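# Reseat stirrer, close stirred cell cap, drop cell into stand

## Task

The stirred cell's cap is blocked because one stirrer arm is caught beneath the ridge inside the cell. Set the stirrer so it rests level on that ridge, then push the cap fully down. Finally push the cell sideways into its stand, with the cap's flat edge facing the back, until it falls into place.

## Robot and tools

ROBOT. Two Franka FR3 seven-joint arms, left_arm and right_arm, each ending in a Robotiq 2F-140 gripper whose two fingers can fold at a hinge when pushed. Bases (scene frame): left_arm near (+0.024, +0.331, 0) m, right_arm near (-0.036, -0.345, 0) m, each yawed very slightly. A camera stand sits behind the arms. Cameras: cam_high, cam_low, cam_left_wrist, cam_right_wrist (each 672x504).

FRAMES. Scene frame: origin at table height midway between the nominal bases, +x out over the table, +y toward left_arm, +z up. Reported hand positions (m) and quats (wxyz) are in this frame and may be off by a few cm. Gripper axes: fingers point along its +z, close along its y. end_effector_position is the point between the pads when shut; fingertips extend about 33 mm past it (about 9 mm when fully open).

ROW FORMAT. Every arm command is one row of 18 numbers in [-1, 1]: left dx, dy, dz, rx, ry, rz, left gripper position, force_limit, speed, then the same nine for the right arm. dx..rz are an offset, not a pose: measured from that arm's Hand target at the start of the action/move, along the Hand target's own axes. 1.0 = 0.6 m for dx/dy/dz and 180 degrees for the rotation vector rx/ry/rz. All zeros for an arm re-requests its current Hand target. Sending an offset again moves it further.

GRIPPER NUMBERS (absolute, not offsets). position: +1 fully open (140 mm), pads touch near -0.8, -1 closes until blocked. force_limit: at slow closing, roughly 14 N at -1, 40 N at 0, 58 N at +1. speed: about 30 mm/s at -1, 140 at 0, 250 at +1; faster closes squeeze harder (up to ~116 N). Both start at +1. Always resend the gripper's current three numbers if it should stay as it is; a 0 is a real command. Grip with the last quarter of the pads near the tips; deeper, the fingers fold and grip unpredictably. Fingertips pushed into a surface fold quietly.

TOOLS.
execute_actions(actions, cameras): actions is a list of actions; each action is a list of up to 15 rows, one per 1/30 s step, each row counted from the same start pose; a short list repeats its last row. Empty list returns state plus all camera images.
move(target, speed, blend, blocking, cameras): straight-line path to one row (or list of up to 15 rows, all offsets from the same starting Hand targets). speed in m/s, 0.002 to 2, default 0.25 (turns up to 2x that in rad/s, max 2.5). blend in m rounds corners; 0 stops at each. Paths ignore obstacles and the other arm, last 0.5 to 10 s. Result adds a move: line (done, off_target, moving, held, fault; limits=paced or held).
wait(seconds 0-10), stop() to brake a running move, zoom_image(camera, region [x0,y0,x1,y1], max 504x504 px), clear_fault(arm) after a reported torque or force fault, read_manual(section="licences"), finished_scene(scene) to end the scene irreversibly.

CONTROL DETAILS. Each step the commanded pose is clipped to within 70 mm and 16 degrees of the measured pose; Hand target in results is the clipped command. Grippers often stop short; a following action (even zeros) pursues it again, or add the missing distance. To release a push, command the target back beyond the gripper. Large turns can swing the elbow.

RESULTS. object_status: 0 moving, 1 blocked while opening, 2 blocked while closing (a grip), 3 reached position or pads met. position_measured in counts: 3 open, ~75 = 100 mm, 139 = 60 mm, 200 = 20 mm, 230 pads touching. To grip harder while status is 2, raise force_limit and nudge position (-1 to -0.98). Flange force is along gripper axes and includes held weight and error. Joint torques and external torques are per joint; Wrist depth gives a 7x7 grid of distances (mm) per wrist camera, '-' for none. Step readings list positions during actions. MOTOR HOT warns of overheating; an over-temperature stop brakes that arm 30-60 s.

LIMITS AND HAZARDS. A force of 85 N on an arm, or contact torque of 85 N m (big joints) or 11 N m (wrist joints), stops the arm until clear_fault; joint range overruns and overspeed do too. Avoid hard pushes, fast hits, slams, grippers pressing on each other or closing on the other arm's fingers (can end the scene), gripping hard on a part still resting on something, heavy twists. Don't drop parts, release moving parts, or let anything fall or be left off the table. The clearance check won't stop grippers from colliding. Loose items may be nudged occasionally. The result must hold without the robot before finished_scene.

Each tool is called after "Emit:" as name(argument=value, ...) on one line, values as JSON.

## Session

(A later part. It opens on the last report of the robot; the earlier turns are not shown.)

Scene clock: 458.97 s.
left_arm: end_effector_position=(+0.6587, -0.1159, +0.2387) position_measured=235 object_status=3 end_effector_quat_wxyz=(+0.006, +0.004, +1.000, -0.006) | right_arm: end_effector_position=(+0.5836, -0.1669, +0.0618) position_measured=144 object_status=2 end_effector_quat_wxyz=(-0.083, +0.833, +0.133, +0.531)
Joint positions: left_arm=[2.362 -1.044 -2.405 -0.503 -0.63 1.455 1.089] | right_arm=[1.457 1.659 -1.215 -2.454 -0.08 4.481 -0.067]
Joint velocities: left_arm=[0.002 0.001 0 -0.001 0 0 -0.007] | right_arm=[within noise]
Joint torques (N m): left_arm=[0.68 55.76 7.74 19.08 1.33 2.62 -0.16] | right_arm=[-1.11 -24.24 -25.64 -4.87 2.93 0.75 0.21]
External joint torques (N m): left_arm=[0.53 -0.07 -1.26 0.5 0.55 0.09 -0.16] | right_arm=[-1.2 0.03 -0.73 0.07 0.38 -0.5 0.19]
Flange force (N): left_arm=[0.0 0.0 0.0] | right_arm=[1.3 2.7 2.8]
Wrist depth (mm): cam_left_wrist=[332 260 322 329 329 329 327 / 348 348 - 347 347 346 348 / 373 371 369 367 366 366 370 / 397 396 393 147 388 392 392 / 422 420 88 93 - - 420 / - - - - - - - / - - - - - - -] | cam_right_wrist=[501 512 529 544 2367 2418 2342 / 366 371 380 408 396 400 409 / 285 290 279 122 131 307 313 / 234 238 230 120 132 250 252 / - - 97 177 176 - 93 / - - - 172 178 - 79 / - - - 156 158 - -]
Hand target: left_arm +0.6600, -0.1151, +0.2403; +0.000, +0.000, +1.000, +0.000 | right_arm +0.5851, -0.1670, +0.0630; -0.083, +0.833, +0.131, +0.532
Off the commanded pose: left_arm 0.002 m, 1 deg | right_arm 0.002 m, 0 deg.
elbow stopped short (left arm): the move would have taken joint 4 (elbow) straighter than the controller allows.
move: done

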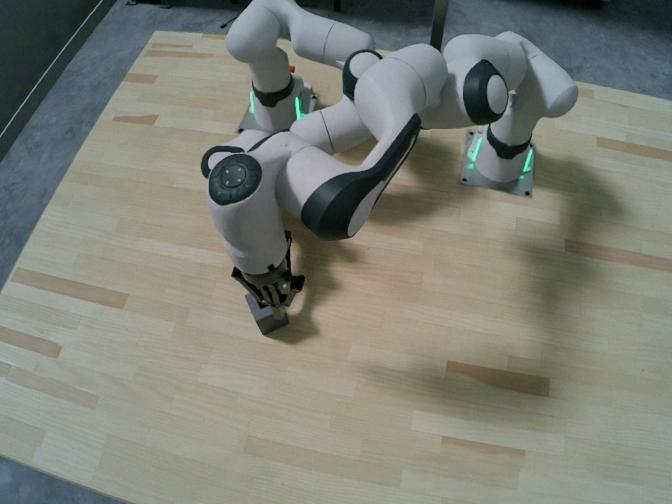

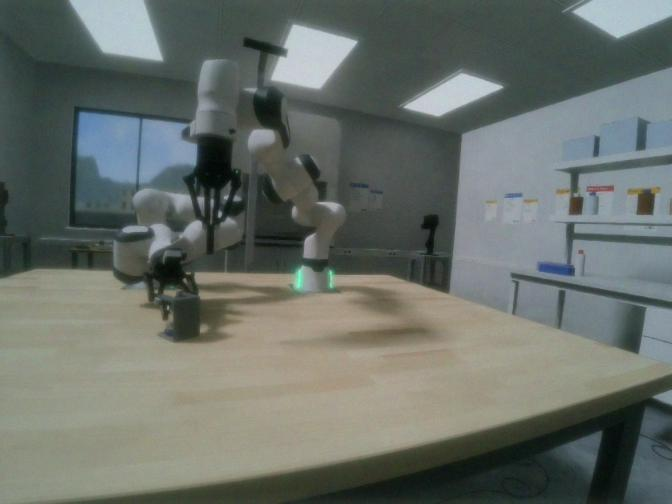

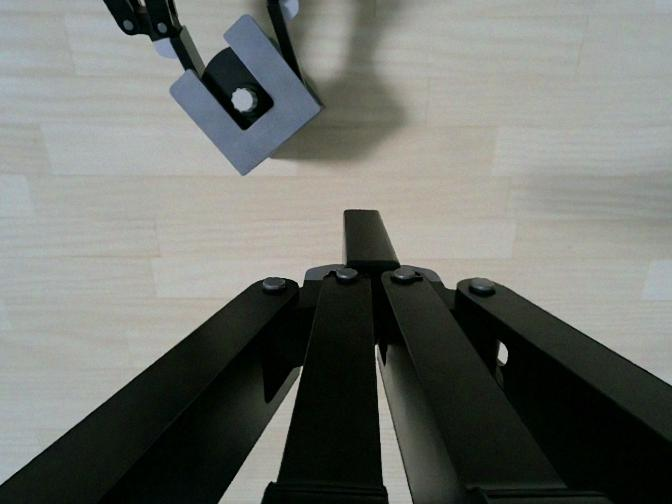

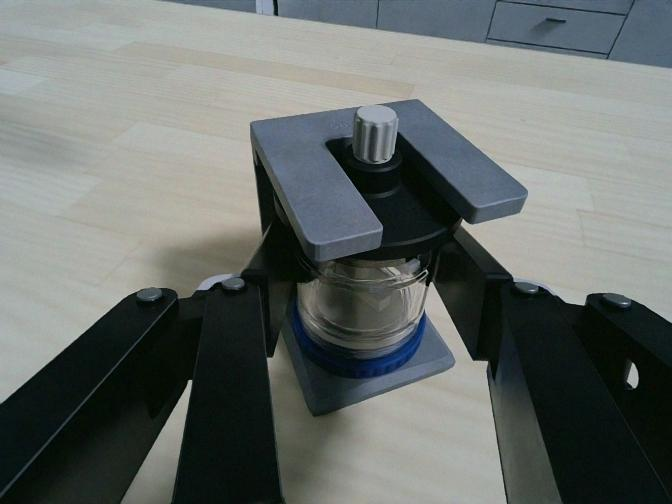

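Emit:
move(target=[[0.0233,-0.0465,0,0,0,0,-1,-0.6,0.5,0,0,0,0,0,0,-1,-0.4,-1],[0.0233,-0.0465,0.278,0,0,0,-1,-0.6,0.5,0,0,0,0,0,0,-1,-0.4,-1]], speed=0.12, cameras=["cam_high","cam_low","cam_left_wrist"])

Emit:
zoom_image(camera="cam_left_wrist", region=[150, 0, 450, 290])

Scene clock: 462.90 s.
left_arm: end_effector_position=(+0.6449, -0.1422, +0.0728) position_measured=235 object_status=3 end_effector_quat_wxyz=(-0.001, -0.003, +1.000, +0.002) | right_arm: end_effector_position=(+0.5836, -0.1669, +0.0618) position_measured=144 object_status=2 end_effector_quat_wxyz=(-0.083, +0.833, +0.133, +0.531)
Joint positions: left_arm=[2.168 -1.081 -2.415 -0.943 -0.649 1.828 1.139] | right_arm=[1.457 1.659 -1.215 -2.454 -0.08 4.481 -0.067]
Joint velocities: left_arm=[0 0.001 0.001 0.001 -0.001 0.004 0.002] | right_arm=[within noise]
Joint torques (N m): left_arm=[0.72 54.6 13.72 20.01 0.55 2.74 0.48] | right_arm=[-1.15 -24.28 -25.62 -4.87 2.92 0.73 0.18]
External joint torques (N m): left_arm=[0.58 -0.86 -0.98 0.08 -0.22 0.26 0.48] | right_arm=[-1.13 -0.07 -0.78 0.12 0.38 -0.51 0.15]
Flange force (N): left_arm=[0.0 0.0 0.0] | right_arm=[1.6 2.5 2.8]
Wrist depth (mm): cam_left_wrist=[- - - 181 183 185 185 / - 110 - 191 194 194 196 / 206 - - 108 207 206 207 / 217 115 116 130 217 220 220 / 231 230 88 93 - 228 236 / - - - - - - - / - - - - - - -] | cam_right_wrist=[505 509 154 147 558 2367 2367 / 367 372 355 162 394 399 408 / 286 289 279 122 131 308 314 / 235 238 231 108 131 250 252 / - - 97 177 176 - 94 / - - - 172 178 - 79 / - - - 157 158 - -]
Hand target: left_arm +0.6461, -0.1430, +0.0735; +0.000, +0.000, +1.000, +0.000 | right_arm +0.5851, -0.1670, +0.0630; -0.083, +0.833, +0.131, +0.532
Off the commanded pose: left_arm 0.002 m, 0 deg | right_arm 0.002 m, 0 deg.
elbow stopped short (left arm): the move would have taken joint 4 (elbow) straighter than the controller allows.
move: done
Images, in order (width x height): cam_high 672x504, cam_low 672x504, cam_left_wrist 672x504.

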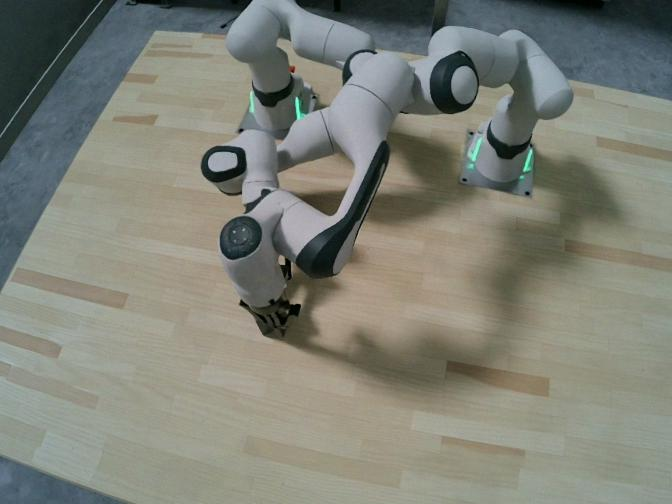

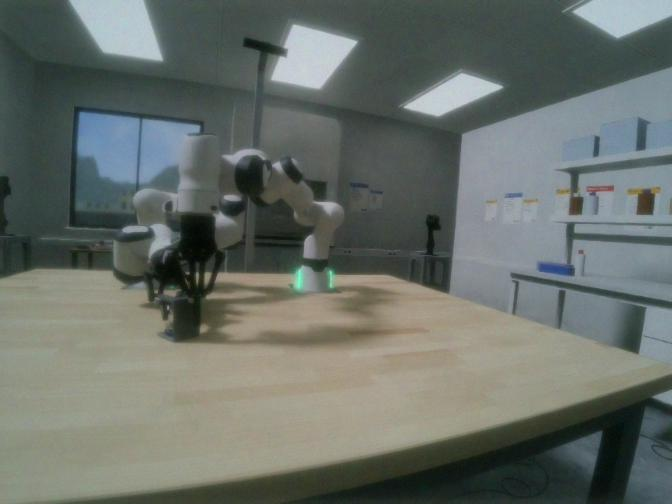

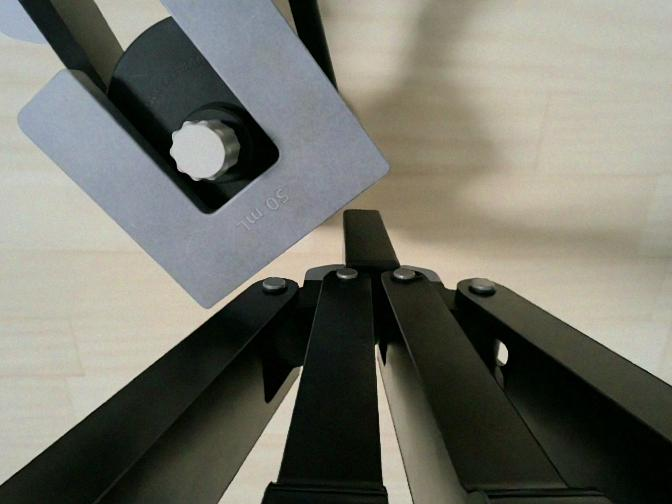

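Scaled by 1.680 from the camera's 672x504 image, which has a finer 960x720 frame.

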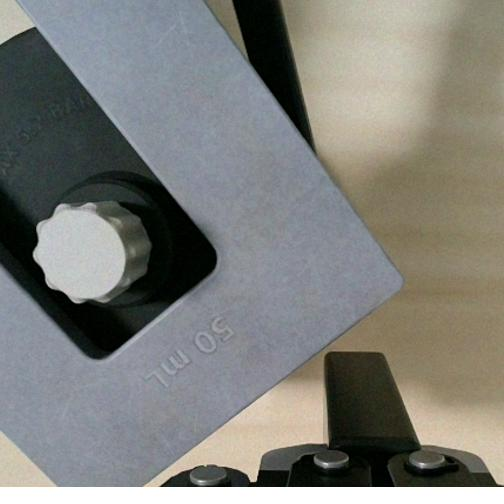

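Emit:
move(target=[0.002,-0.0175,0,0,0,0,-1,-0.6,0.5,0,0,0,0,0,0,-1,-0.4,-1], speed=0.04, cameras=["cam_left_wrist"])

Emit:
move(target=[0,0,0,0,0,0,-1,-0.6,0.5,0.0021,-0.0015,0.0045,0,0,0,-1,-0.4,-1], speed=0.02, cameras=["cam_left_wrist"])

Emit:
zoom_image(camera="cam_left_wrist", region=[150, 0, 450, 290])

Scene clock: 464.43 s.
left_arm: end_effector_position=(+0.6459, -0.1540, +0.0752) position_measured=235 object_status=3 end_effector_quat_wxyz=(+0.003, +0.004, +1.000, +0.000) | right_arm: end_effector_position=(+0.5836, -0.1669, +0.0618) position_measured=144 object_status=2 end_effector_quat_wxyz=(-0.083, +0.833, +0.133, +0.531)
Joint positions: left_arm=[2.183 -1.106 -2.423 -0.88 -0.649 1.811 1.127] | right_arm=[1.457 1.659 -1.215 -2.454 -0.08 4.481 -0.067]
Joint velocities: left_arm=[0 -0.001 -0.001 -0.001 -0.001 -0.003 -0.007] | right_arm=[within noise]
Joint torques (N m): left_arm=[0.66 54.74 13.12 20.39 0.54 2.23 -0.12] | right_arm=[-1.05 -24.28 -25.66 -4.97 2.91 0.74 0.25]
External joint torques (N m): left_arm=[0.63 -1.65 -0.93 0.35 -0.22 -0.28 -0.12] | right_arm=[-1.06 0 -0.75 -0.01 0.36 -0.5 0.22]
Flange force (N): left_arm=[0.0 0.0 0.0] | right_arm=[1.4 2.2 2.3]
Wrist depth (mm): cam_left_wrist=[187 181 - 181 185 185 186 / 193 105 - 105 196 196 196 / 210 - 112 - 208 209 208 / 220 223 117 118 219 221 222 / 235 233 88 93 - 231 238 / - - - - - - - / - - - - - - -] | cam_right_wrist=[506 513 163 148 517 2418 2271 / 367 370 377 158 397 399 408 / 287 289 280 122 132 309 313 / 234 238 240 109 132 250 253 / - - 97 177 176 - 93 / - - - 172 178 - 79 / - - - 156 158 - -]
Hand target: left_arm +0.6449, -0.1535, +0.0735; +0.000, +0.000, +1.000, +0.000 | right_arm +0.5851, -0.1670, +0.0630; -0.083, +0.833, +0.131, +0.532
Off the commanded pose: left_arm 0.002 m, 1 deg | right_arm 0.002 m, 0 deg.
move: done
Images, in order (width x height): cam_left_wrist 672x504.

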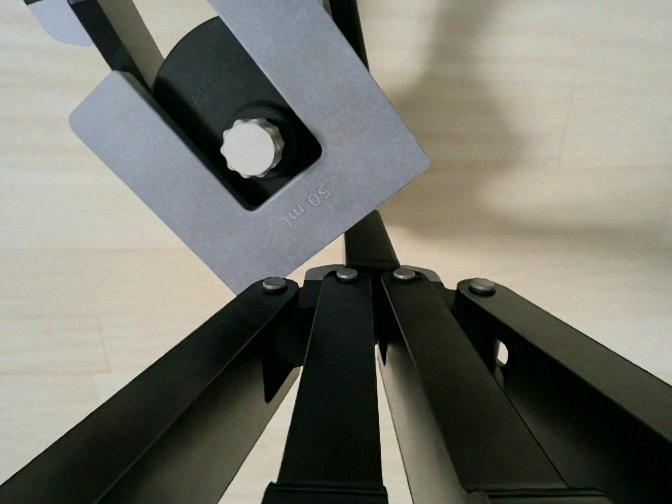

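Scene clock: 465.13 s.
left_arm: end_effector_position=(+0.6459, -0.1540, +0.0752) position_measured=235 object_status=3 end_effector_quat_wxyz=(+0.003, +0.003, +1.000, +0.000) | right_arm: end_effector_position=(+0.5861, -0.1653, +0.0618) position_measured=144 object_status=2 end_effector_quat_wxyz=(-0.083, +0.833, +0.133, +0.531)
Joint positions: left_arm=[2.183 -1.106 -2.423 -0.88 -0.649 1.811 1.125] | right_arm=[1.455 1.658 -1.217 -2.446 -0.082 4.474 -0.067]
Joint velocities: left_arm=[within noise] | right_arm=[0 -0.003 0.001 0.001 -0.003 -0.003 0.001]
Joint torques (N m): left_arm=[0.37 54.79 13 20.12 0.62 2.36 -0.15] | right_arm=[-1.09 -24.62 -25.97 -4.58 2.79 0.82 0.22]
External joint torques (N m): left_arm=[0.28 -1.47 -1.04 0.16 -0.14 -0.14 -0.15] | right_arm=[-1.1 -0.2 -1.01 0.29 0.23 -0.42 0.19]
Flange force (N): left_arm=[0.0 0.0 0.0] | right_arm=[2.7 2.7 3.1]
Wrist depth (mm): cam_left_wrist=[113 180 - 181 185 185 185 / 193 110 - 105 196 196 197 / 209 - - - 208 208 209 / 220 224 - 117 219 222 222 / 236 233 88 93 - 232 239 / - - - - - - - / - - - - - - -] | cam_right_wrist=[503 515 158 144 519 2392 2183 / 366 372 379 155 415 401 407 / 286 289 280 122 132 321 312 / 235 238 230 109 131 250 252 / - - 97 176 174 - 93 / - - - 172 178 - 79 / - - - 157 158 - -]
Hand target: left_arm +0.6449, -0.1535, +0.0735; +0.000, +0.000, +1.000, +0.000 | right_arm +0.5876, -0.1652, +0.0630; -0.083, +0.833, +0.131, +0.532
Off the commanded pose: left_arm 0.002 m, 0 deg | right_arm 0.002 m, 0 deg.
move: done
Images, in order (width x height): cam_left_wrist 672x504.

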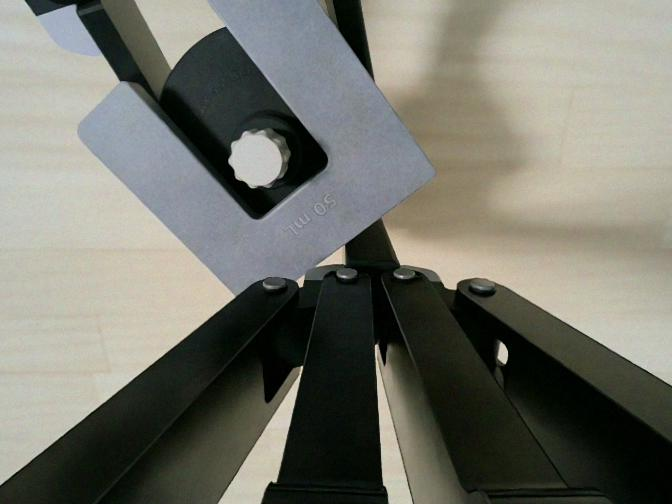

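Scaled by 1.680 from the camera's 672x504 image, which has a finer 960x720 frame.

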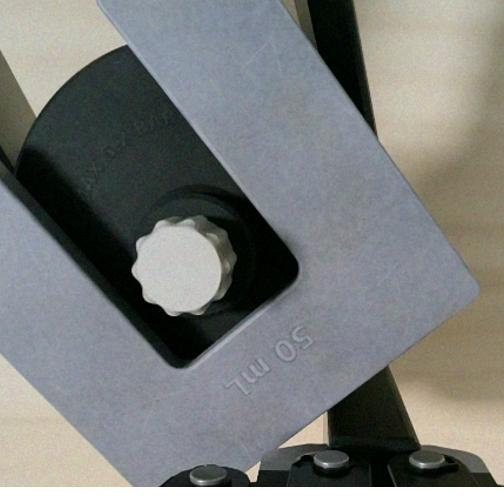

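Emit:
move(target=[0,0,0,0,0,0,-1,-0.6,0.5,0.0021,-0.0015,0.0045,0,0,0,-1,-0.4,-1], speed=0.02, cameras=["cam_left_wrist"])

Emit:
zoom_image(camera="cam_left_wrist", region=[150, 0, 450, 290])

Scene clock: 466.00 s.
left_arm: end_effector_position=(+0.6468, -0.1528, +0.0753) position_measured=235 object_status=3 end_effector_quat_wxyz=(+0.003, +0.002, +1.000, +0.000) | right_arm: end_effector_position=(+0.5885, -0.1641, +0.0619) position_measured=144 object_status=2 end_effector_quat_wxyz=(-0.082, +0.833, +0.133, +0.531)
Joint positions: left_arm=[2.185 -1.106 -2.423 -0.88 -0.649 1.811 1.125] | right_arm=[1.453 1.656 -1.219 -2.439 -0.085 4.468 -0.067]
Joint velocities: left_arm=[within noise] | right_arm=[-0.001 -0.003 -0.001 0 -0.001 -0.003 -0.001]
Joint torques (N m): left_arm=[-0.47 54.19 12.21 20.04 0.49 2.12 -0.19] | right_arm=[-0.94 -24.7 -26 -4.26 2.79 0.61 0.24]
External joint torques (N m): left_arm=[-0.51 -1.94 -1.77 0.1 -0.27 -0.37 -0.19] | right_arm=[-1.06 -0.09 -0.86 0.49 0.21 -0.64 0.21]
Flange force (N): left_arm=[0.0 0.0 0.0] | right_arm=[2.4 2.3 4.1]
Wrist depth (mm): cam_left_wrist=[112 181 - 114 185 185 186 / 193 - 111 105 195 195 196 / 210 - - 110 205 208 209 / 220 220 117 117 219 222 222 / 236 233 88 93 - 231 238 / - - - - - - - / - - - - - - -] | cam_right_wrist=[501 513 153 143 518 2342 2271 / 367 370 375 152 393 399 408 / 286 289 279 122 132 307 311 / 235 238 231 120 131 251 252 / - - 97 177 176 - 94 / - - - 173 178 - 79 / - - - 157 158 - -]
Hand target: left_arm +0.6449, -0.1535, +0.0735; +0.000, +0.000, +1.000, +0.000 | right_arm +0.5902, -0.1634, +0.0630; -0.083, +0.833, +0.131, +0.532
Off the commanded pose: left_arm 0.003 m, 0 deg | right_arm 0.002 m, 0 deg.
move: done
Images, in order (width x height): cam_left_wrist 672x504.

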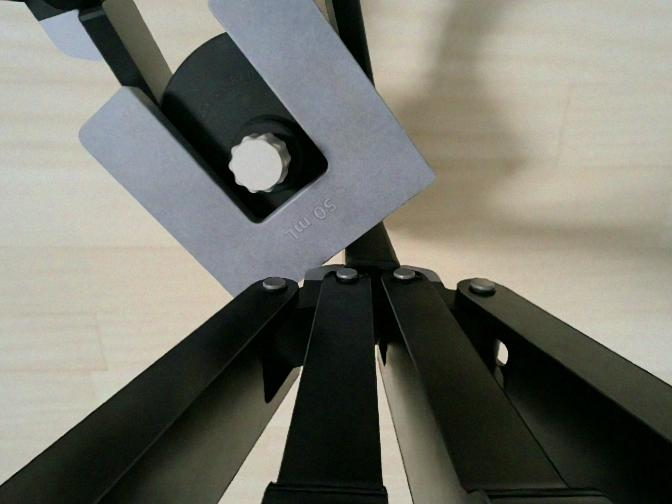

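Scaled by 1.680 from the camera's 672x504 image, which has a finer 960x720 frame.

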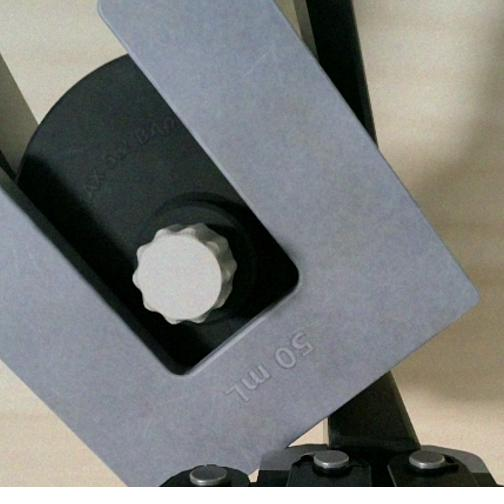

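Emit:
move(target=[0,0,0,0,0,0,-1,-0.6,0.5,-0.0045,-0.0012,0.0062,0,0,0,-1,-0.4,-1], speed=0.02, cameras=["cam_left_wrist","cam_right_wrist"])

Emit:
zoom_image(camera="cam_left_wrist", region=[150, 0, 450, 290])

Emit:
zoom_image(camera="cam_right_wrist", region=[180, 240, 500, 440])

Scene clock: 466.93 s.
left_arm: end_effector_position=(+0.6479, -0.1518, +0.0756) position_measured=235 object_status=3 end_effector_quat_wxyz=(+0.003, +0.001, +1.000, +0.000) | right_arm: end_effector_position=(+0.5912, -0.1626, +0.0617) position_measured=144 object_status=2 end_effector_quat_wxyz=(-0.083, +0.832, +0.132, +0.533)
Joint positions: left_arm=[2.187 -1.106 -2.422 -0.879 -0.649 1.811 1.124] | right_arm=[1.45 1.656 -1.218 -2.43 -0.081 4.462 -0.067]
Joint torques (N m): left_arm=[-1.31 53.85 11.78 19.8 0.23 1.92 -0.12] | right_arm=[-0.49 -23.3 -23.15 -2.68 2.35 0.35 0.07]
External joint torques (N m): left_arm=[-1.27 -2.36 -2.2 -0.16 -0.53 -0.57 -0.12] | right_arm=[-0.58 1.47 2.03 2.02 -0.24 -0.89 0.04]
Flange force (N): left_arm=[0.0 0.0 0.0] | right_arm=[-5.3 2.2 9.9]
Wrist depth (mm): cam_left_wrist=[112 181 - 181 186 186 186 / 194 - - 105 196 197 197 / 210 - - - 206 209 209 / 220 224 118 - 219 222 223 / 236 234 88 93 - 231 237 / - - - - - - - / - - - - - - -] | cam_right_wrist=[510 519 152 141 517 2342 2294 / 367 374 380 154 396 399 408 / 288 291 280 122 131 308 313 / 235 238 231 108 126 250 252 / - - 97 177 176 - 93 / - - - 172 176 - 79 / - - - 156 157 - -]
Hand target: left_arm +0.6449, -0.1535, +0.0735; +0.000, +0.000, +1.000, +0.000 | right_arm +0.5921, -0.1621, +0.0590; -0.083, +0.833, +0.131, +0.532
Off the commanded pose: left_arm 0.004 m, 0 deg | right_arm 0.003 m, 0 deg.
move: off_target (left_arm)
Images, in order (width x height): cam_left_wrist 672x504, cam_right_wrist 672x504.

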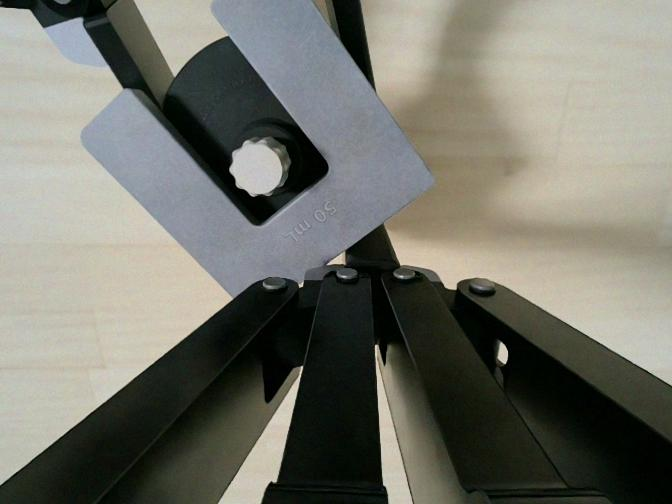

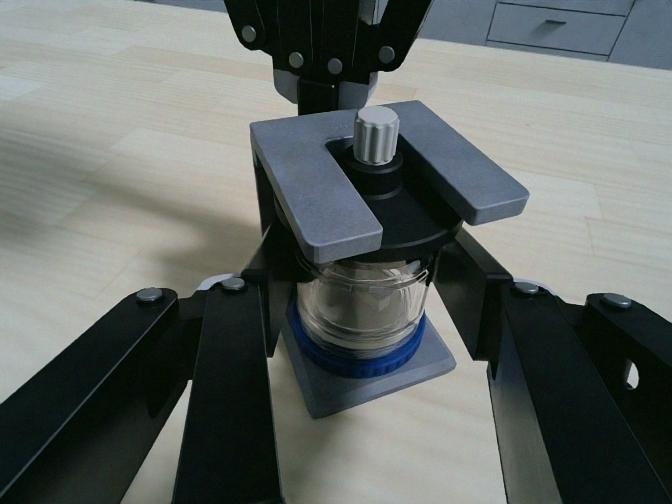

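Scaled by 1.680 from the camera's 672x504 image, which has a finer 960x720 frame.

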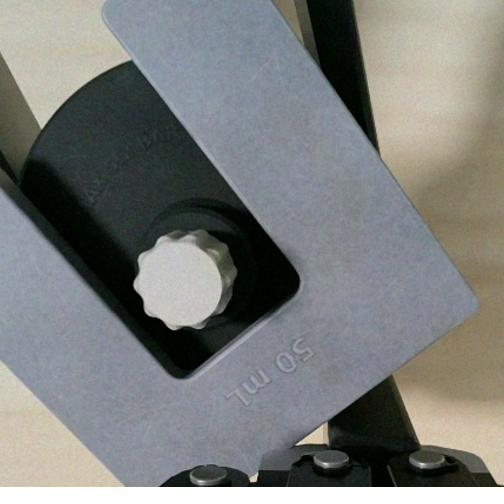

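Scaled by 1.575 from the camera's 672x504 image, which has a finer 960x720 frame.

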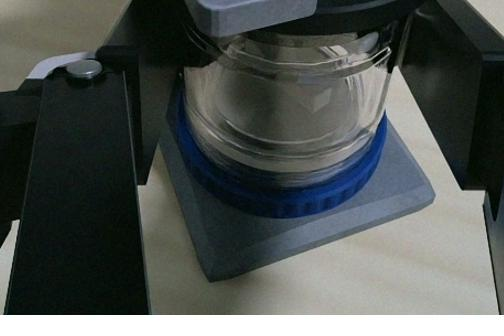

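Emit:
move(target=[0,0,0,0,0,0,-1,-0.6,0.5,-0.0015,0.0075,0.0018,0,0,0,-1,-0.4,-1], speed=0.02, cameras=["cam_left_wrist","cam_right_wrist"])

Emit:
zoom_image(camera="cam_left_wrist", region=[150, 0, 450, 290])

Scene clock: 468.03 s.
left_arm: end_effector_position=(+0.6486, -0.1517, +0.0761) position_measured=235 object_status=3 end_effector_quat_wxyz=(+0.004, +0.001, +1.000, -0.001) | right_arm: end_effector_position=(+0.5934, -0.1635, +0.0616) position_measured=144 object_status=2 end_effector_quat_wxyz=(-0.086, +0.831, +0.131, +0.533)
Joint positions: left_arm=[2.187 -1.106 -2.422 -0.879 -0.649 1.812 1.124] | right_arm=[1.438 1.657 -1.217 -2.421 -0.079 4.468 -0.067]
Joint velocities: left_arm=[within noise] | right_arm=[-0.002 -0.001 0.001 0.002 0.001 0.003 0.002]
Joint torques (N m): left_arm=[-1.52 53.76 11.38 19.5 0.23 1.76 -0.14] | right_arm=[-2.27 -22.2 -22.9 -3.65 2.24 0.14 0.05]
External joint torques (N m): left_arm=[-1.53 -2.58 -2.66 -0.51 -0.53 -0.75 -0.14] | right_arm=[-2.31 2.67 2.29 1.06 -0.34 -1.1 0.02]
Flange force (N): left_arm=[0.0 0.0 0.0] | right_arm=[-6.7 6.9 10.1]
Wrist depth (mm): cam_left_wrist=[- 183 - 181 186 186 186 / 193 114 - - 197 197 197 / 210 - - 112 203 208 209 / 222 221 - - 220 223 222 / 238 234 88 - - 232 240 / - - - - - - - / - - - - - - -] | cam_right_wrist=[520 525 146 139 525 2471 2121 / 374 377 380 152 396 402 407 / 290 293 271 122 131 307 311 / 237 239 231 108 128 250 250 / - - 97 177 176 - 93 / - - - 171 175 - 79 / - - - 156 157 - -]
Hand target: left_arm +0.6449, -0.1535, +0.0735; +0.000, +0.000, +1.000, +0.000 | right_arm +0.5941, -0.1662, +0.0577; -0.083, +0.833, +0.131, +0.532
Off the commanded pose: left_arm 0.005 m, 0 deg | right_arm 0.005 m, 0 deg.
move: off_target (left_arm, right_arm)
Images, in order (width x height): cam_left_wrist 672x504, cam_right_wrist 672x504.

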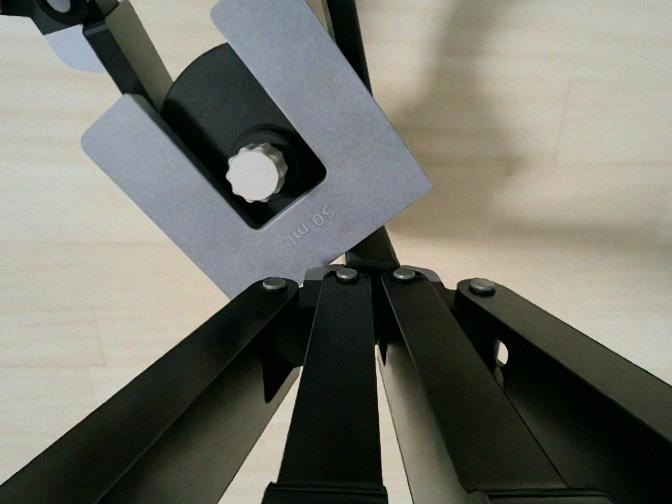

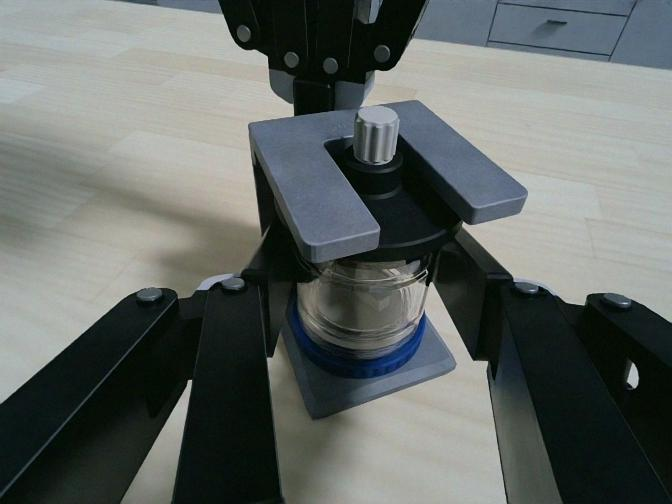

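Scaled by 1.680 from the camera's 672x504 image, which has a finer 960x720 frame.

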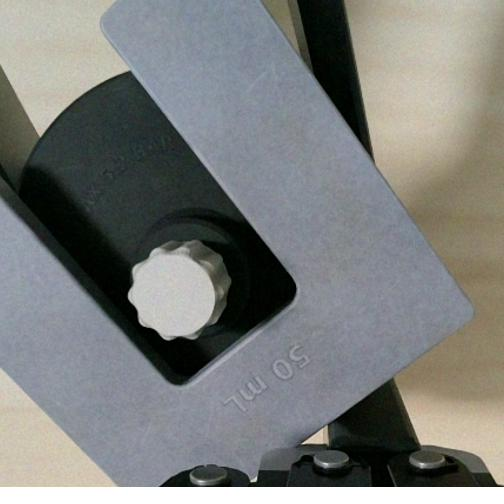

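Emit:
move(target=[0,0,0,0,0,0,-1,-0.6,0.5,0.005,0.0,-0.008,0,0,0,-1,-0.4,-1], speed=0.02)

Emit:
move(target=[0,0,0,0,0,0,-1,-0.6,0.5,0,0,0,0,0,0,0.3,-0.4,-1], speed=0.02, cameras=["cam_left_wrist","cam_right_wrist"])

Emit:
zoom_image(camera="cam_left_wrist", region=[150, 0, 450, 290])

Emit:
zoom_image(camera="cam_right_wrist", region=[180, 80, 560, 440])

Scene clock: 470.43 s.
left_arm: end_effector_position=(+0.6478, -0.1525, +0.0757) position_measured=235 object_status=3 end_effector_quat_wxyz=(+0.003, +0.001, +1.000, -0.001) | right_arm: end_effector_position=(+0.5920, -0.1673, +0.0618) position_measured=144 object_status=2 end_effector_quat_wxyz=(-0.083, +0.832, +0.130, +0.532)
Joint positions: left_arm=[2.187 -1.106 -2.423 -0.879 -0.649 1.812 1.124] | right_arm=[1.44 1.657 -1.219 -2.43 -0.083 4.468 -0.067]
Joint velocities: left_arm=[within noise] | right_arm=[0 0.001 -0.002 -0.002 -0.004 0.001 0.003]
Joint torques (N m): left_arm=[-0.11 54.9 13.07 19.7 0.76 2.27 -0.18] | right_arm=[-0.14 -23.95 -25.5 -6.36 2.52 1.21 0.1]
External joint torques (N m): left_arm=[-0.12 -1.33 -0.91 -0.27 0 -0.23 -0.18] | right_arm=[-0.12 0.76 -0.36 -1.61 -0.06 -0.03 0.07]
Flange force (N): left_arm=[0.0 0.0 0.0] | right_arm=[-0.2 -0.4 -4.7]
Wrist depth (mm): cam_left_wrist=[- 183 99 182 186 185 187 / 193 113 - 106 197 196 197 / 210 - - 112 205 209 209 / 221 221 116 117 219 222 223 / 237 234 88 93 - 232 238 / - - - - - - - / - - - - - - -] | cam_right_wrist=[513 519 150 141 2471 2392 2271 / 367 372 379 153 396 402 408 / 287 292 269 122 131 308 311 / 235 239 231 109 126 250 252 / - - 97 173 176 - 93 / - - - 172 177 - 79 / - - - 156 157 - -]
Hand target: left_arm +0.6449, -0.1535, +0.0735; +0.000, +0.000, +1.000, +0.000 | right_arm +0.5911, -0.1671, +0.0625; -0.083, +0.833, +0.131, +0.532
Off the commanded pose: left_arm 0.004 m, 0 deg | right_arm 0.001 m, 0 deg.
move: off_target (left_arm)

Scene clock: 471.80 s.
left_arm: end_effector_position=(+0.6478, -0.1525, +0.0756) position_measured=235 object_status=3 end_effector_quat_wxyz=(+0.003, +0.001, +1.000, -0.001) | right_arm: end_effector_position=(+0.5920, -0.1676, +0.0622) position_measured=91 object_status=0 end_effector_quat_wxyz=(-0.082, +0.832, +0.130, +0.532)
Joint positions: left_arm=[2.187 -1.106 -2.423 -0.879 -0.649 1.812 1.124] | right_arm=[1.44 1.657 -1.219 -2.43 -0.083 4.468 -0.067]
Joint torques (N m): left_arm=[-0.13 54.83 12.69 19.72 0.76 2.26 -0.17] | right_arm=[-0.24 -23.88 -25.35 -5.6 2.54 1.21 0.16]
External joint torques (N m): left_arm=[-0.12 -1.34 -1.26 -0.25 0 -0.23 -0.17] | right_arm=[-0.29 0.87 -0.17 -0.9 -0.03 -0.03 0.13]
Flange force (N): left_arm=[0.0 0.0 0.0] | right_arm=[-0.7 0.8 -2.1]
Wrist depth (mm): cam_left_wrist=[125 184 - 181 183 186 186 / - 112 113 105 194 196 197 / 210 - - 110 205 208 208 / 221 224 - - 219 222 222 / 236 233 88 93 - 232 237 / - - - - - - - / - - - - - - -] | cam_right_wrist=[508 522 148 140 2471 2444 2709 / 369 375 377 155 417 401 410 / 287 290 270 118 132 308 312 / 236 247 196 119 169 153 252 / - - 196 178 197 120 - / - - 176 173 179 180 - / - - 156 157 157 158 -]
Hand target: left_arm +0.6449, -0.1535, +0.0735; +0.000, +0.000, +1.000, +0.000 | right_arm +0.5911, -0.1671, +0.0625; -0.083, +0.833, +0.131, +0.532
Off the commanded pose: left_arm 0.004 m, 0 deg | right_arm 0.001 m, 0 deg.
move: off_target (left_arm)
Images, in order (width x height): cam_left_wrist 672x504, cam_right_wrist 672x504.

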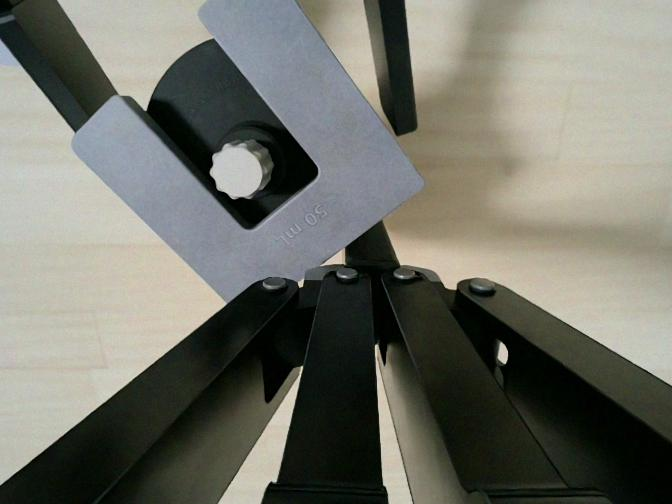

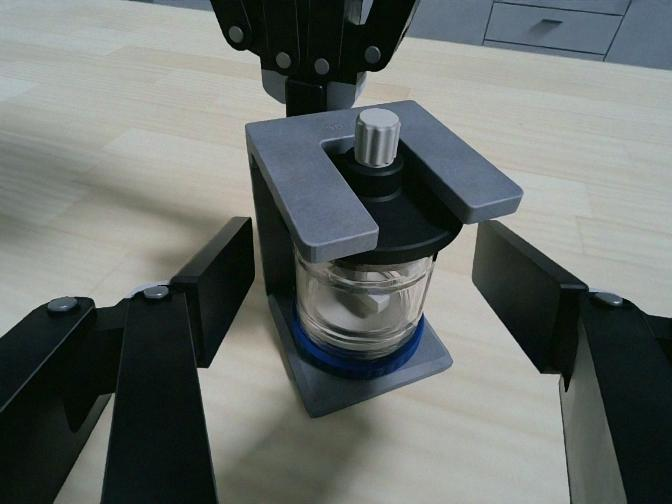

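Scaled by 1.680 from the camera's 672x504 image, which has a finer 960x720 frame.

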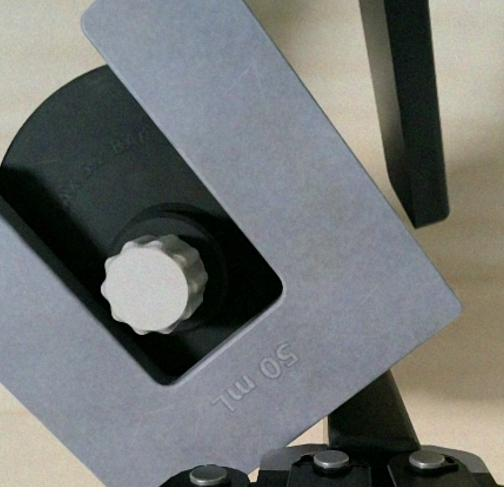

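Scaled by 1.326 from the camera's 672x504 image, which has a finer 960x720 frame.

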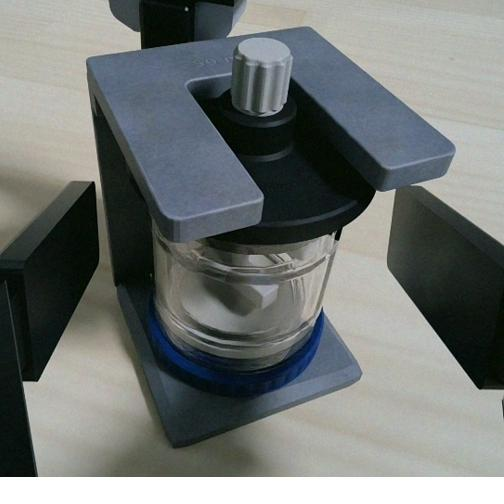

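Emit:
move(target=[[0,0,0,0,0,0,-1,-0.6,0.5,-0.0056,0,-0.0121,0,0,0,0.3,-0.4,-1],[0,0,0,0,0,0,-1,-0.6,0.5,-0.0056,0.006,-0.0121,0,0,0,0.3,-0.4,-1]], speed=0.04)

Emit:
move(target=[0,0,0,0,0,0,-1,-0.6,0.5,0,0,0,0,0,0,-1,-1,-1], speed=0.04, cameras=["cam_left_wrist","cam_right_wrist"])

Emit:
zoom_image(camera="cam_left_wrist", region=[150, 0, 450, 290])

Emit:
zoom_image(camera="cam_right_wrist", region=[180, 80, 560, 440])

Scene clock: 473.53 s.
left_arm: end_effector_position=(+0.6478, -0.1525, +0.0756) position_measured=235 object_status=3 end_effector_quat_wxyz=(+0.003, +0.001, +1.000, -0.001) | right_arm: end_effector_position=(+0.5845, -0.1735, +0.0617) position_measured=91 object_status=3 end_effector_quat_wxyz=(-0.082, +0.834, +0.129, +0.530)
Joint positions: left_arm=[2.187 -1.106 -2.423 -0.879 -0.649 1.812 1.124] | right_arm=[1.443 1.658 -1.215 -2.454 -0.083 4.488 -0.067]
Joint velocities: left_arm=[within noise] | right_arm=[0.001 0 0.001 0 -0.001 0.004 -0.001]
Joint torques (N m): left_arm=[-0.1 54.85 12.67 19.69 0.75 2.25 -0.16] | right_arm=[-1.05 -23.14 -24.61 -5.35 2.99 1.32 0.14]
External joint torques (N m): left_arm=[-0.05 -1.39 -1.28 -0.31 -0.01 -0.25 -0.16] | right_arm=[-1.02 1.15 0.29 -0.37 0.46 0.07 0.11]
Flange force (N): left_arm=[0.0 0.0 0.0] | right_arm=[-3.2 3.6 0.7]
Wrist depth (mm): cam_left_wrist=[181 185 - 183 185 185 186 / - - - - 196 196 197 / 210 - - - 208 208 208 / 222 224 118 117 220 222 223 / 236 233 88 93 - 232 237 / - - - - - - - / - - - - - - -] | cam_right_wrist=[503 512 156 148 550 2392 2204 / 366 370 376 158 390 397 404 / 285 289 281 122 136 305 310 / 235 244 146 190 236 154 252 / - - 192 179 195 119 - / - - 176 177 179 180 - / - - 156 156 158 158 -]
Hand target: left_arm +0.6449, -0.1535, +0.0735; +0.000, +0.000, +1.000, +0.000 | right_arm +0.5846, -0.1730, +0.0625; -0.083, +0.833, +0.131, +0.532
Off the commanded pose: left_arm 0.004 m, 0 deg | right_arm 0.001 m, 0 deg.
move: off_target (left_arm)

Scene clock: 474.87 s.
left_arm: end_effector_position=(+0.6475, -0.1526, +0.0755) position_measured=235 object_status=3 end_effector_quat_wxyz=(+0.003, +0.001, +1.000, -0.001) | right_arm: end_effector_position=(+0.5841, -0.1729, +0.0619) position_measured=144 object_status=0 end_effector_quat_wxyz=(-0.083, +0.834, +0.130, +0.530)
Joint positions: left_arm=[2.187 -1.106 -2.424 -0.879 -0.649 1.812 1.124] | right_arm=[1.443 1.658 -1.215 -2.454 -0.083 4.491 -0.067]
Joint torques (N m): left_arm=[-0.03 54.95 12.88 19.9 0.76 2.31 -0.14] | right_arm=[-0.98 -23.12 -24.34 -5.16 2.95 1.11 0.06]
External joint torques (N m): left_arm=[-0.2 -1.52 -1.21 -0.14 -0.01 -0.21 -0.14] | right_arm=[-0.98 1.2 0.57 -0.24 0.41 -0.15 0.04]
Flange force (N): left_arm=[0.0 0.0 0.0] | right_arm=[-3.8 3.1 1.5]
Wrist depth (mm): cam_left_wrist=[- 183 - 181 185 186 186 / 193 - - 106 196 196 197 / 209 - - 110 205 208 209 / 221 222 118 117 218 222 222 / 236 233 88 93 - 231 238 / - - - - - - - / - - - - - - -] | cam_right_wrist=[505 516 156 148 550 2342 2271 / 366 372 375 158 372 397 404 / 288 290 280 122 137 306 309 / 234 238 153 172 171 250 251 / - - 97 181 184 - 93 / - - - 177 179 - 79 / - - - 157 158 - -]
Hand target: left_arm +0.6449, -0.1535, +0.0735; +0.000, +0.000, +1.000, +0.000 | right_arm +0.5846, -0.1730, +0.0625; -0.083, +0.833, +0.131, +0.532
Off the commanded pose: left_arm 0.003 m, 0 deg | right_arm 0.001 m, 0 deg.
move: done
Images, in order (width x height): cam_left_wrist 672x504, cam_right_wrist 672x504.

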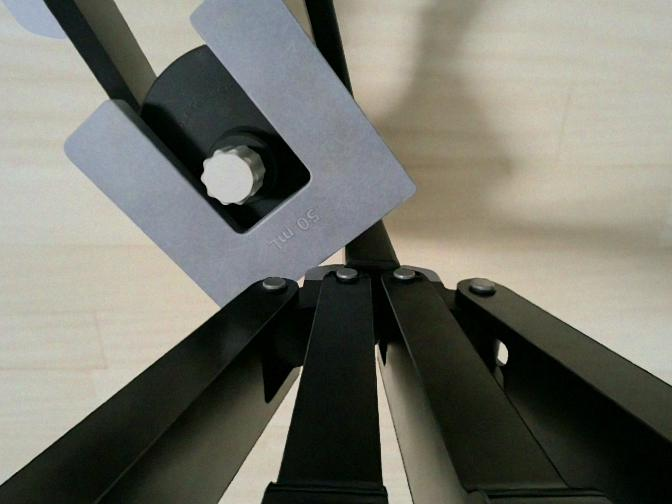

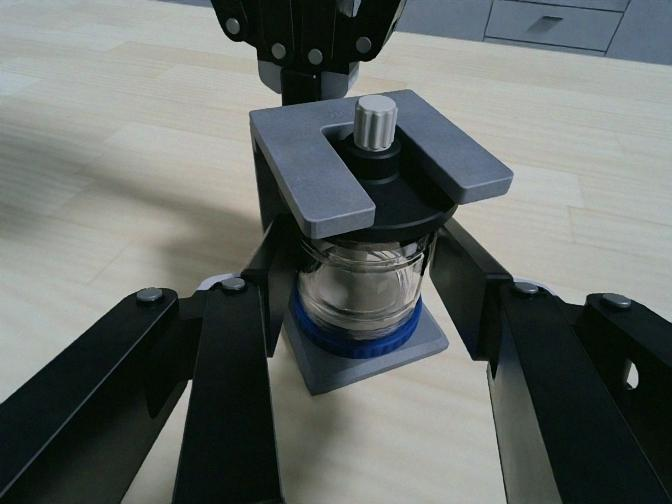

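Scaled by 1.680 from the camera's 672x504 image, which has a finer 960x720 frame.

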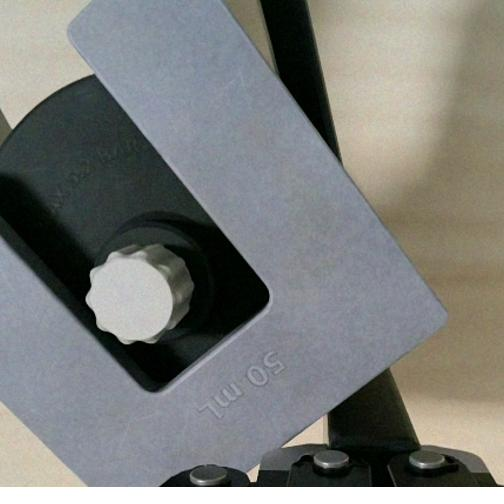

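Scaled by 1.326 from the camera's 672x504 image, which has a finer 960x720 frame.

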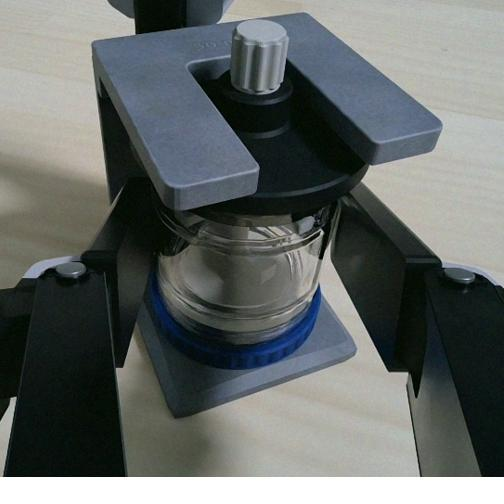

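Emit:
move(target=[[-0.04,0.0,0,0,0,0,-1,-0.6,0.5,0,0,0,0,0,0,-1,-1,-1],[-0.035,-0.030,0,0,0,0,-1,-0.6,0.5,0,0,0,0,0,0,-1,-1,-1]], speed=0.06, cameras=["cam_left_wrist"])

Emit:
move(target=[0,0,0,0,0,0,-1,-0.6,0.5,0.0028,-0.0025,0.006,0,0,0,-1,-1,-1], speed=0.02, cameras=["cam_left_wrist","cam_right_wrist"])

Emit:
zoom_image(camera="cam_left_wrist", region=[100, 0, 400, 290])

Scene clock: 477.87 s.
left_arm: end_effector_position=(+0.6646, -0.1707, +0.0741) position_measured=235 object_status=3 end_effector_quat_wxyz=(+0.012, +0.003, +1.000, -0.010) | right_arm: end_effector_position=(+0.5841, -0.1729, +0.0619) position_measured=144 object_status=2 end_effector_quat_wxyz=(-0.083, +0.834, +0.130, +0.530)
Joint positions: left_arm=[2.335 -1.272 -2.474 -0.503 -0.642 1.706 1.034] | right_arm=[1.443 1.658 -1.215 -2.454 -0.083 4.491 -0.067]
Joint velocities: left_arm=[0 -0.001 -0.001 0 0 0 -0.006] | right_arm=[within noise]
Joint torques (N m): left_arm=[-0.02 58.33 7.68 20.18 1.13 2.82 -0.18] | right_arm=[-0.96 -23.09 -24.32 -5.15 2.96 1.11 0.06]
External joint torques (N m): left_arm=[0.13 -1.07 -1.49 0.22 0.38 0.25 -0.17] | right_arm=[-0.85 1.14 0.58 -0.13 0.42 -0.14 0.03]
Flange force (N): left_arm=[0.0 0.0 0.0] | right_arm=[-3.8 2.8 1.6]
Wrist depth (mm): cam_left_wrist=[183 179 - 104 179 181 181 / 194 102 - 101 102 191 191 / 207 209 - - 201 204 203 / 222 221 220 115 215 218 218 / 238 233 88 93 - 228 233 / - - - - - - - / - - - - - - -] | cam_right_wrist=[506 516 491 162 166 2392 2271 / 368 372 398 158 375 397 406 / 286 289 281 123 137 306 309 / 236 238 153 173 171 248 252 / - - 97 181 184 - 93 / - - - 178 179 - 79 / - - - 157 157 - -]
Hand target: left_arm +0.6659, -0.1715, +0.0735; +0.000, +0.000, +1.000, +0.000 | right_arm +0.5846, -0.1730, +0.0625; -0.083, +0.833, +0.131, +0.532
Off the commanded pose: left_arm 0.002 m, 2 deg | right_arm 0.001 m, 0 deg.
elbow stopped short (left arm): the move would have taken joint 4 (elbow) straighter than the controller allows.
move: done
Images, in order (width x height): cam_left_wrist 672x504.

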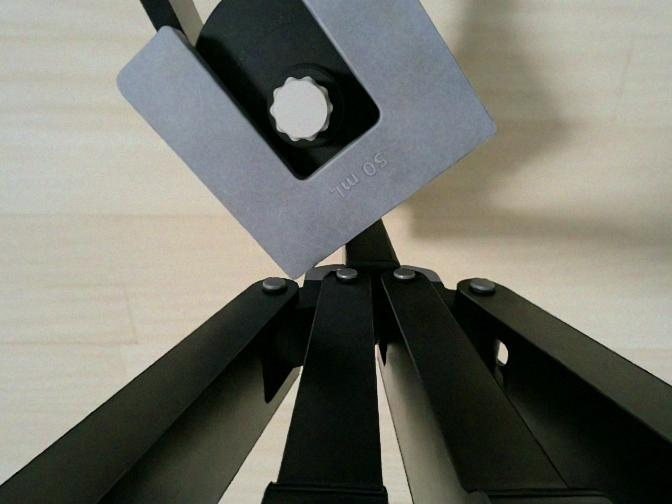

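Scene clock: 478.57 s.
left_arm: end_effector_position=(+0.6657, -0.1702, +0.0745) position_measured=235 object_status=3 end_effector_quat_wxyz=(+0.013, +0.002, +1.000, -0.010) | right_arm: end_effector_position=(+0.5864, -0.1711, +0.0621) position_measured=144 object_status=2 end_effector_quat_wxyz=(-0.084, +0.833, +0.130, +0.531)
Joint positions: left_arm=[2.336 -1.272 -2.472 -0.503 -0.642 1.707 1.033] | right_arm=[1.441 1.658 -1.216 -2.447 -0.083 4.486 -0.067]
Joint velocities: left_arm=[within noise] | right_arm=[0.001 0 -0.001 0.002 -0.001 -0.003 0]
Joint torques (N m): left_arm=[-0.93 58.32 8.33 19.99 0.41 2.59 -0.15] | right_arm=[-0.56 -23.94 -25.45 -3.7 2.95 0.84 0.12]
External joint torques (N m): left_arm=[-1.32 -1.01 -0.99 0.25 -0.37 0.02 -0.15] | right_arm=[-0.5 0.47 -0.46 1.21 0.4 -0.41 0.09]
Flange force (N): left_arm=[0.0 0.0 0.0] | right_arm=[0.0 2.3 5.6]
Wrist depth (mm): cam_left_wrist=[183 180 - - 179 181 180 / 194 103 - - 102 192 191 / 207 210 109 - 109 205 204 / 221 221 218 115 217 218 218 / 238 234 88 93 - 227 234 / - - - - - - - / - - - - - - -] | cam_right_wrist=[509 519 495 161 160 2392 2294 / 369 373 399 158 397 398 404 / 287 291 292 123 135 306 311 / 236 239 152 188 171 249 252 / - - 97 181 184 - 93 / - - - 176 179 - 79 / - - - 157 158 - -]
Hand target: left_arm +0.6651, -0.1709, +0.0734; +0.013, +0.000, +1.000, -0.010 (not the last commanded pose) | right_arm +0.5879, -0.1704, +0.0625; -0.083, +0.833, +0.131, +0.532
Off the commanded pose: left_arm 0.002 m, 2 deg | right_arm 0.002 m, 0 deg.
move: done
Images, in order (width x height): cam_left_wrist 672x504, cam_right_wrist 672x504.

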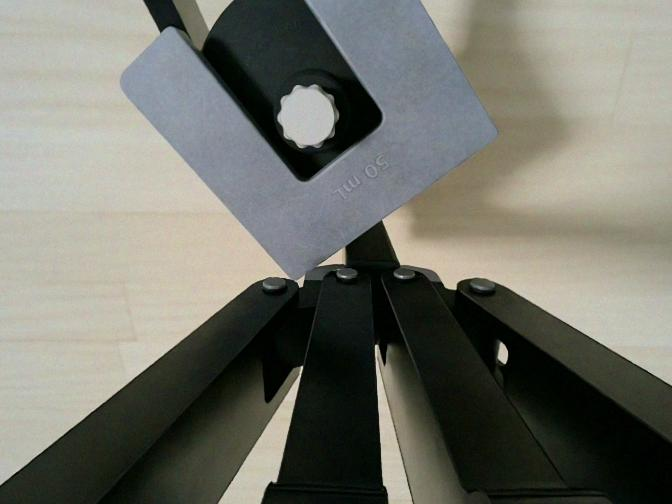

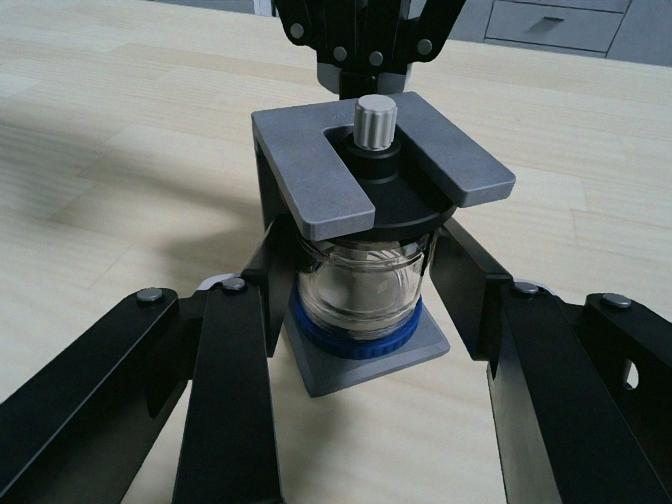

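Scaled by 1.680 from the camera's 672x504 image, which has a finer 960x720 frame.

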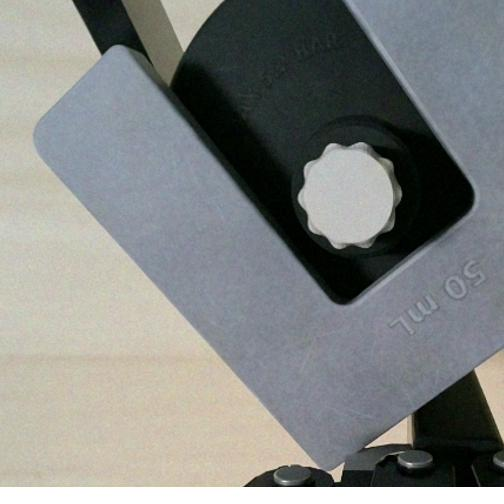

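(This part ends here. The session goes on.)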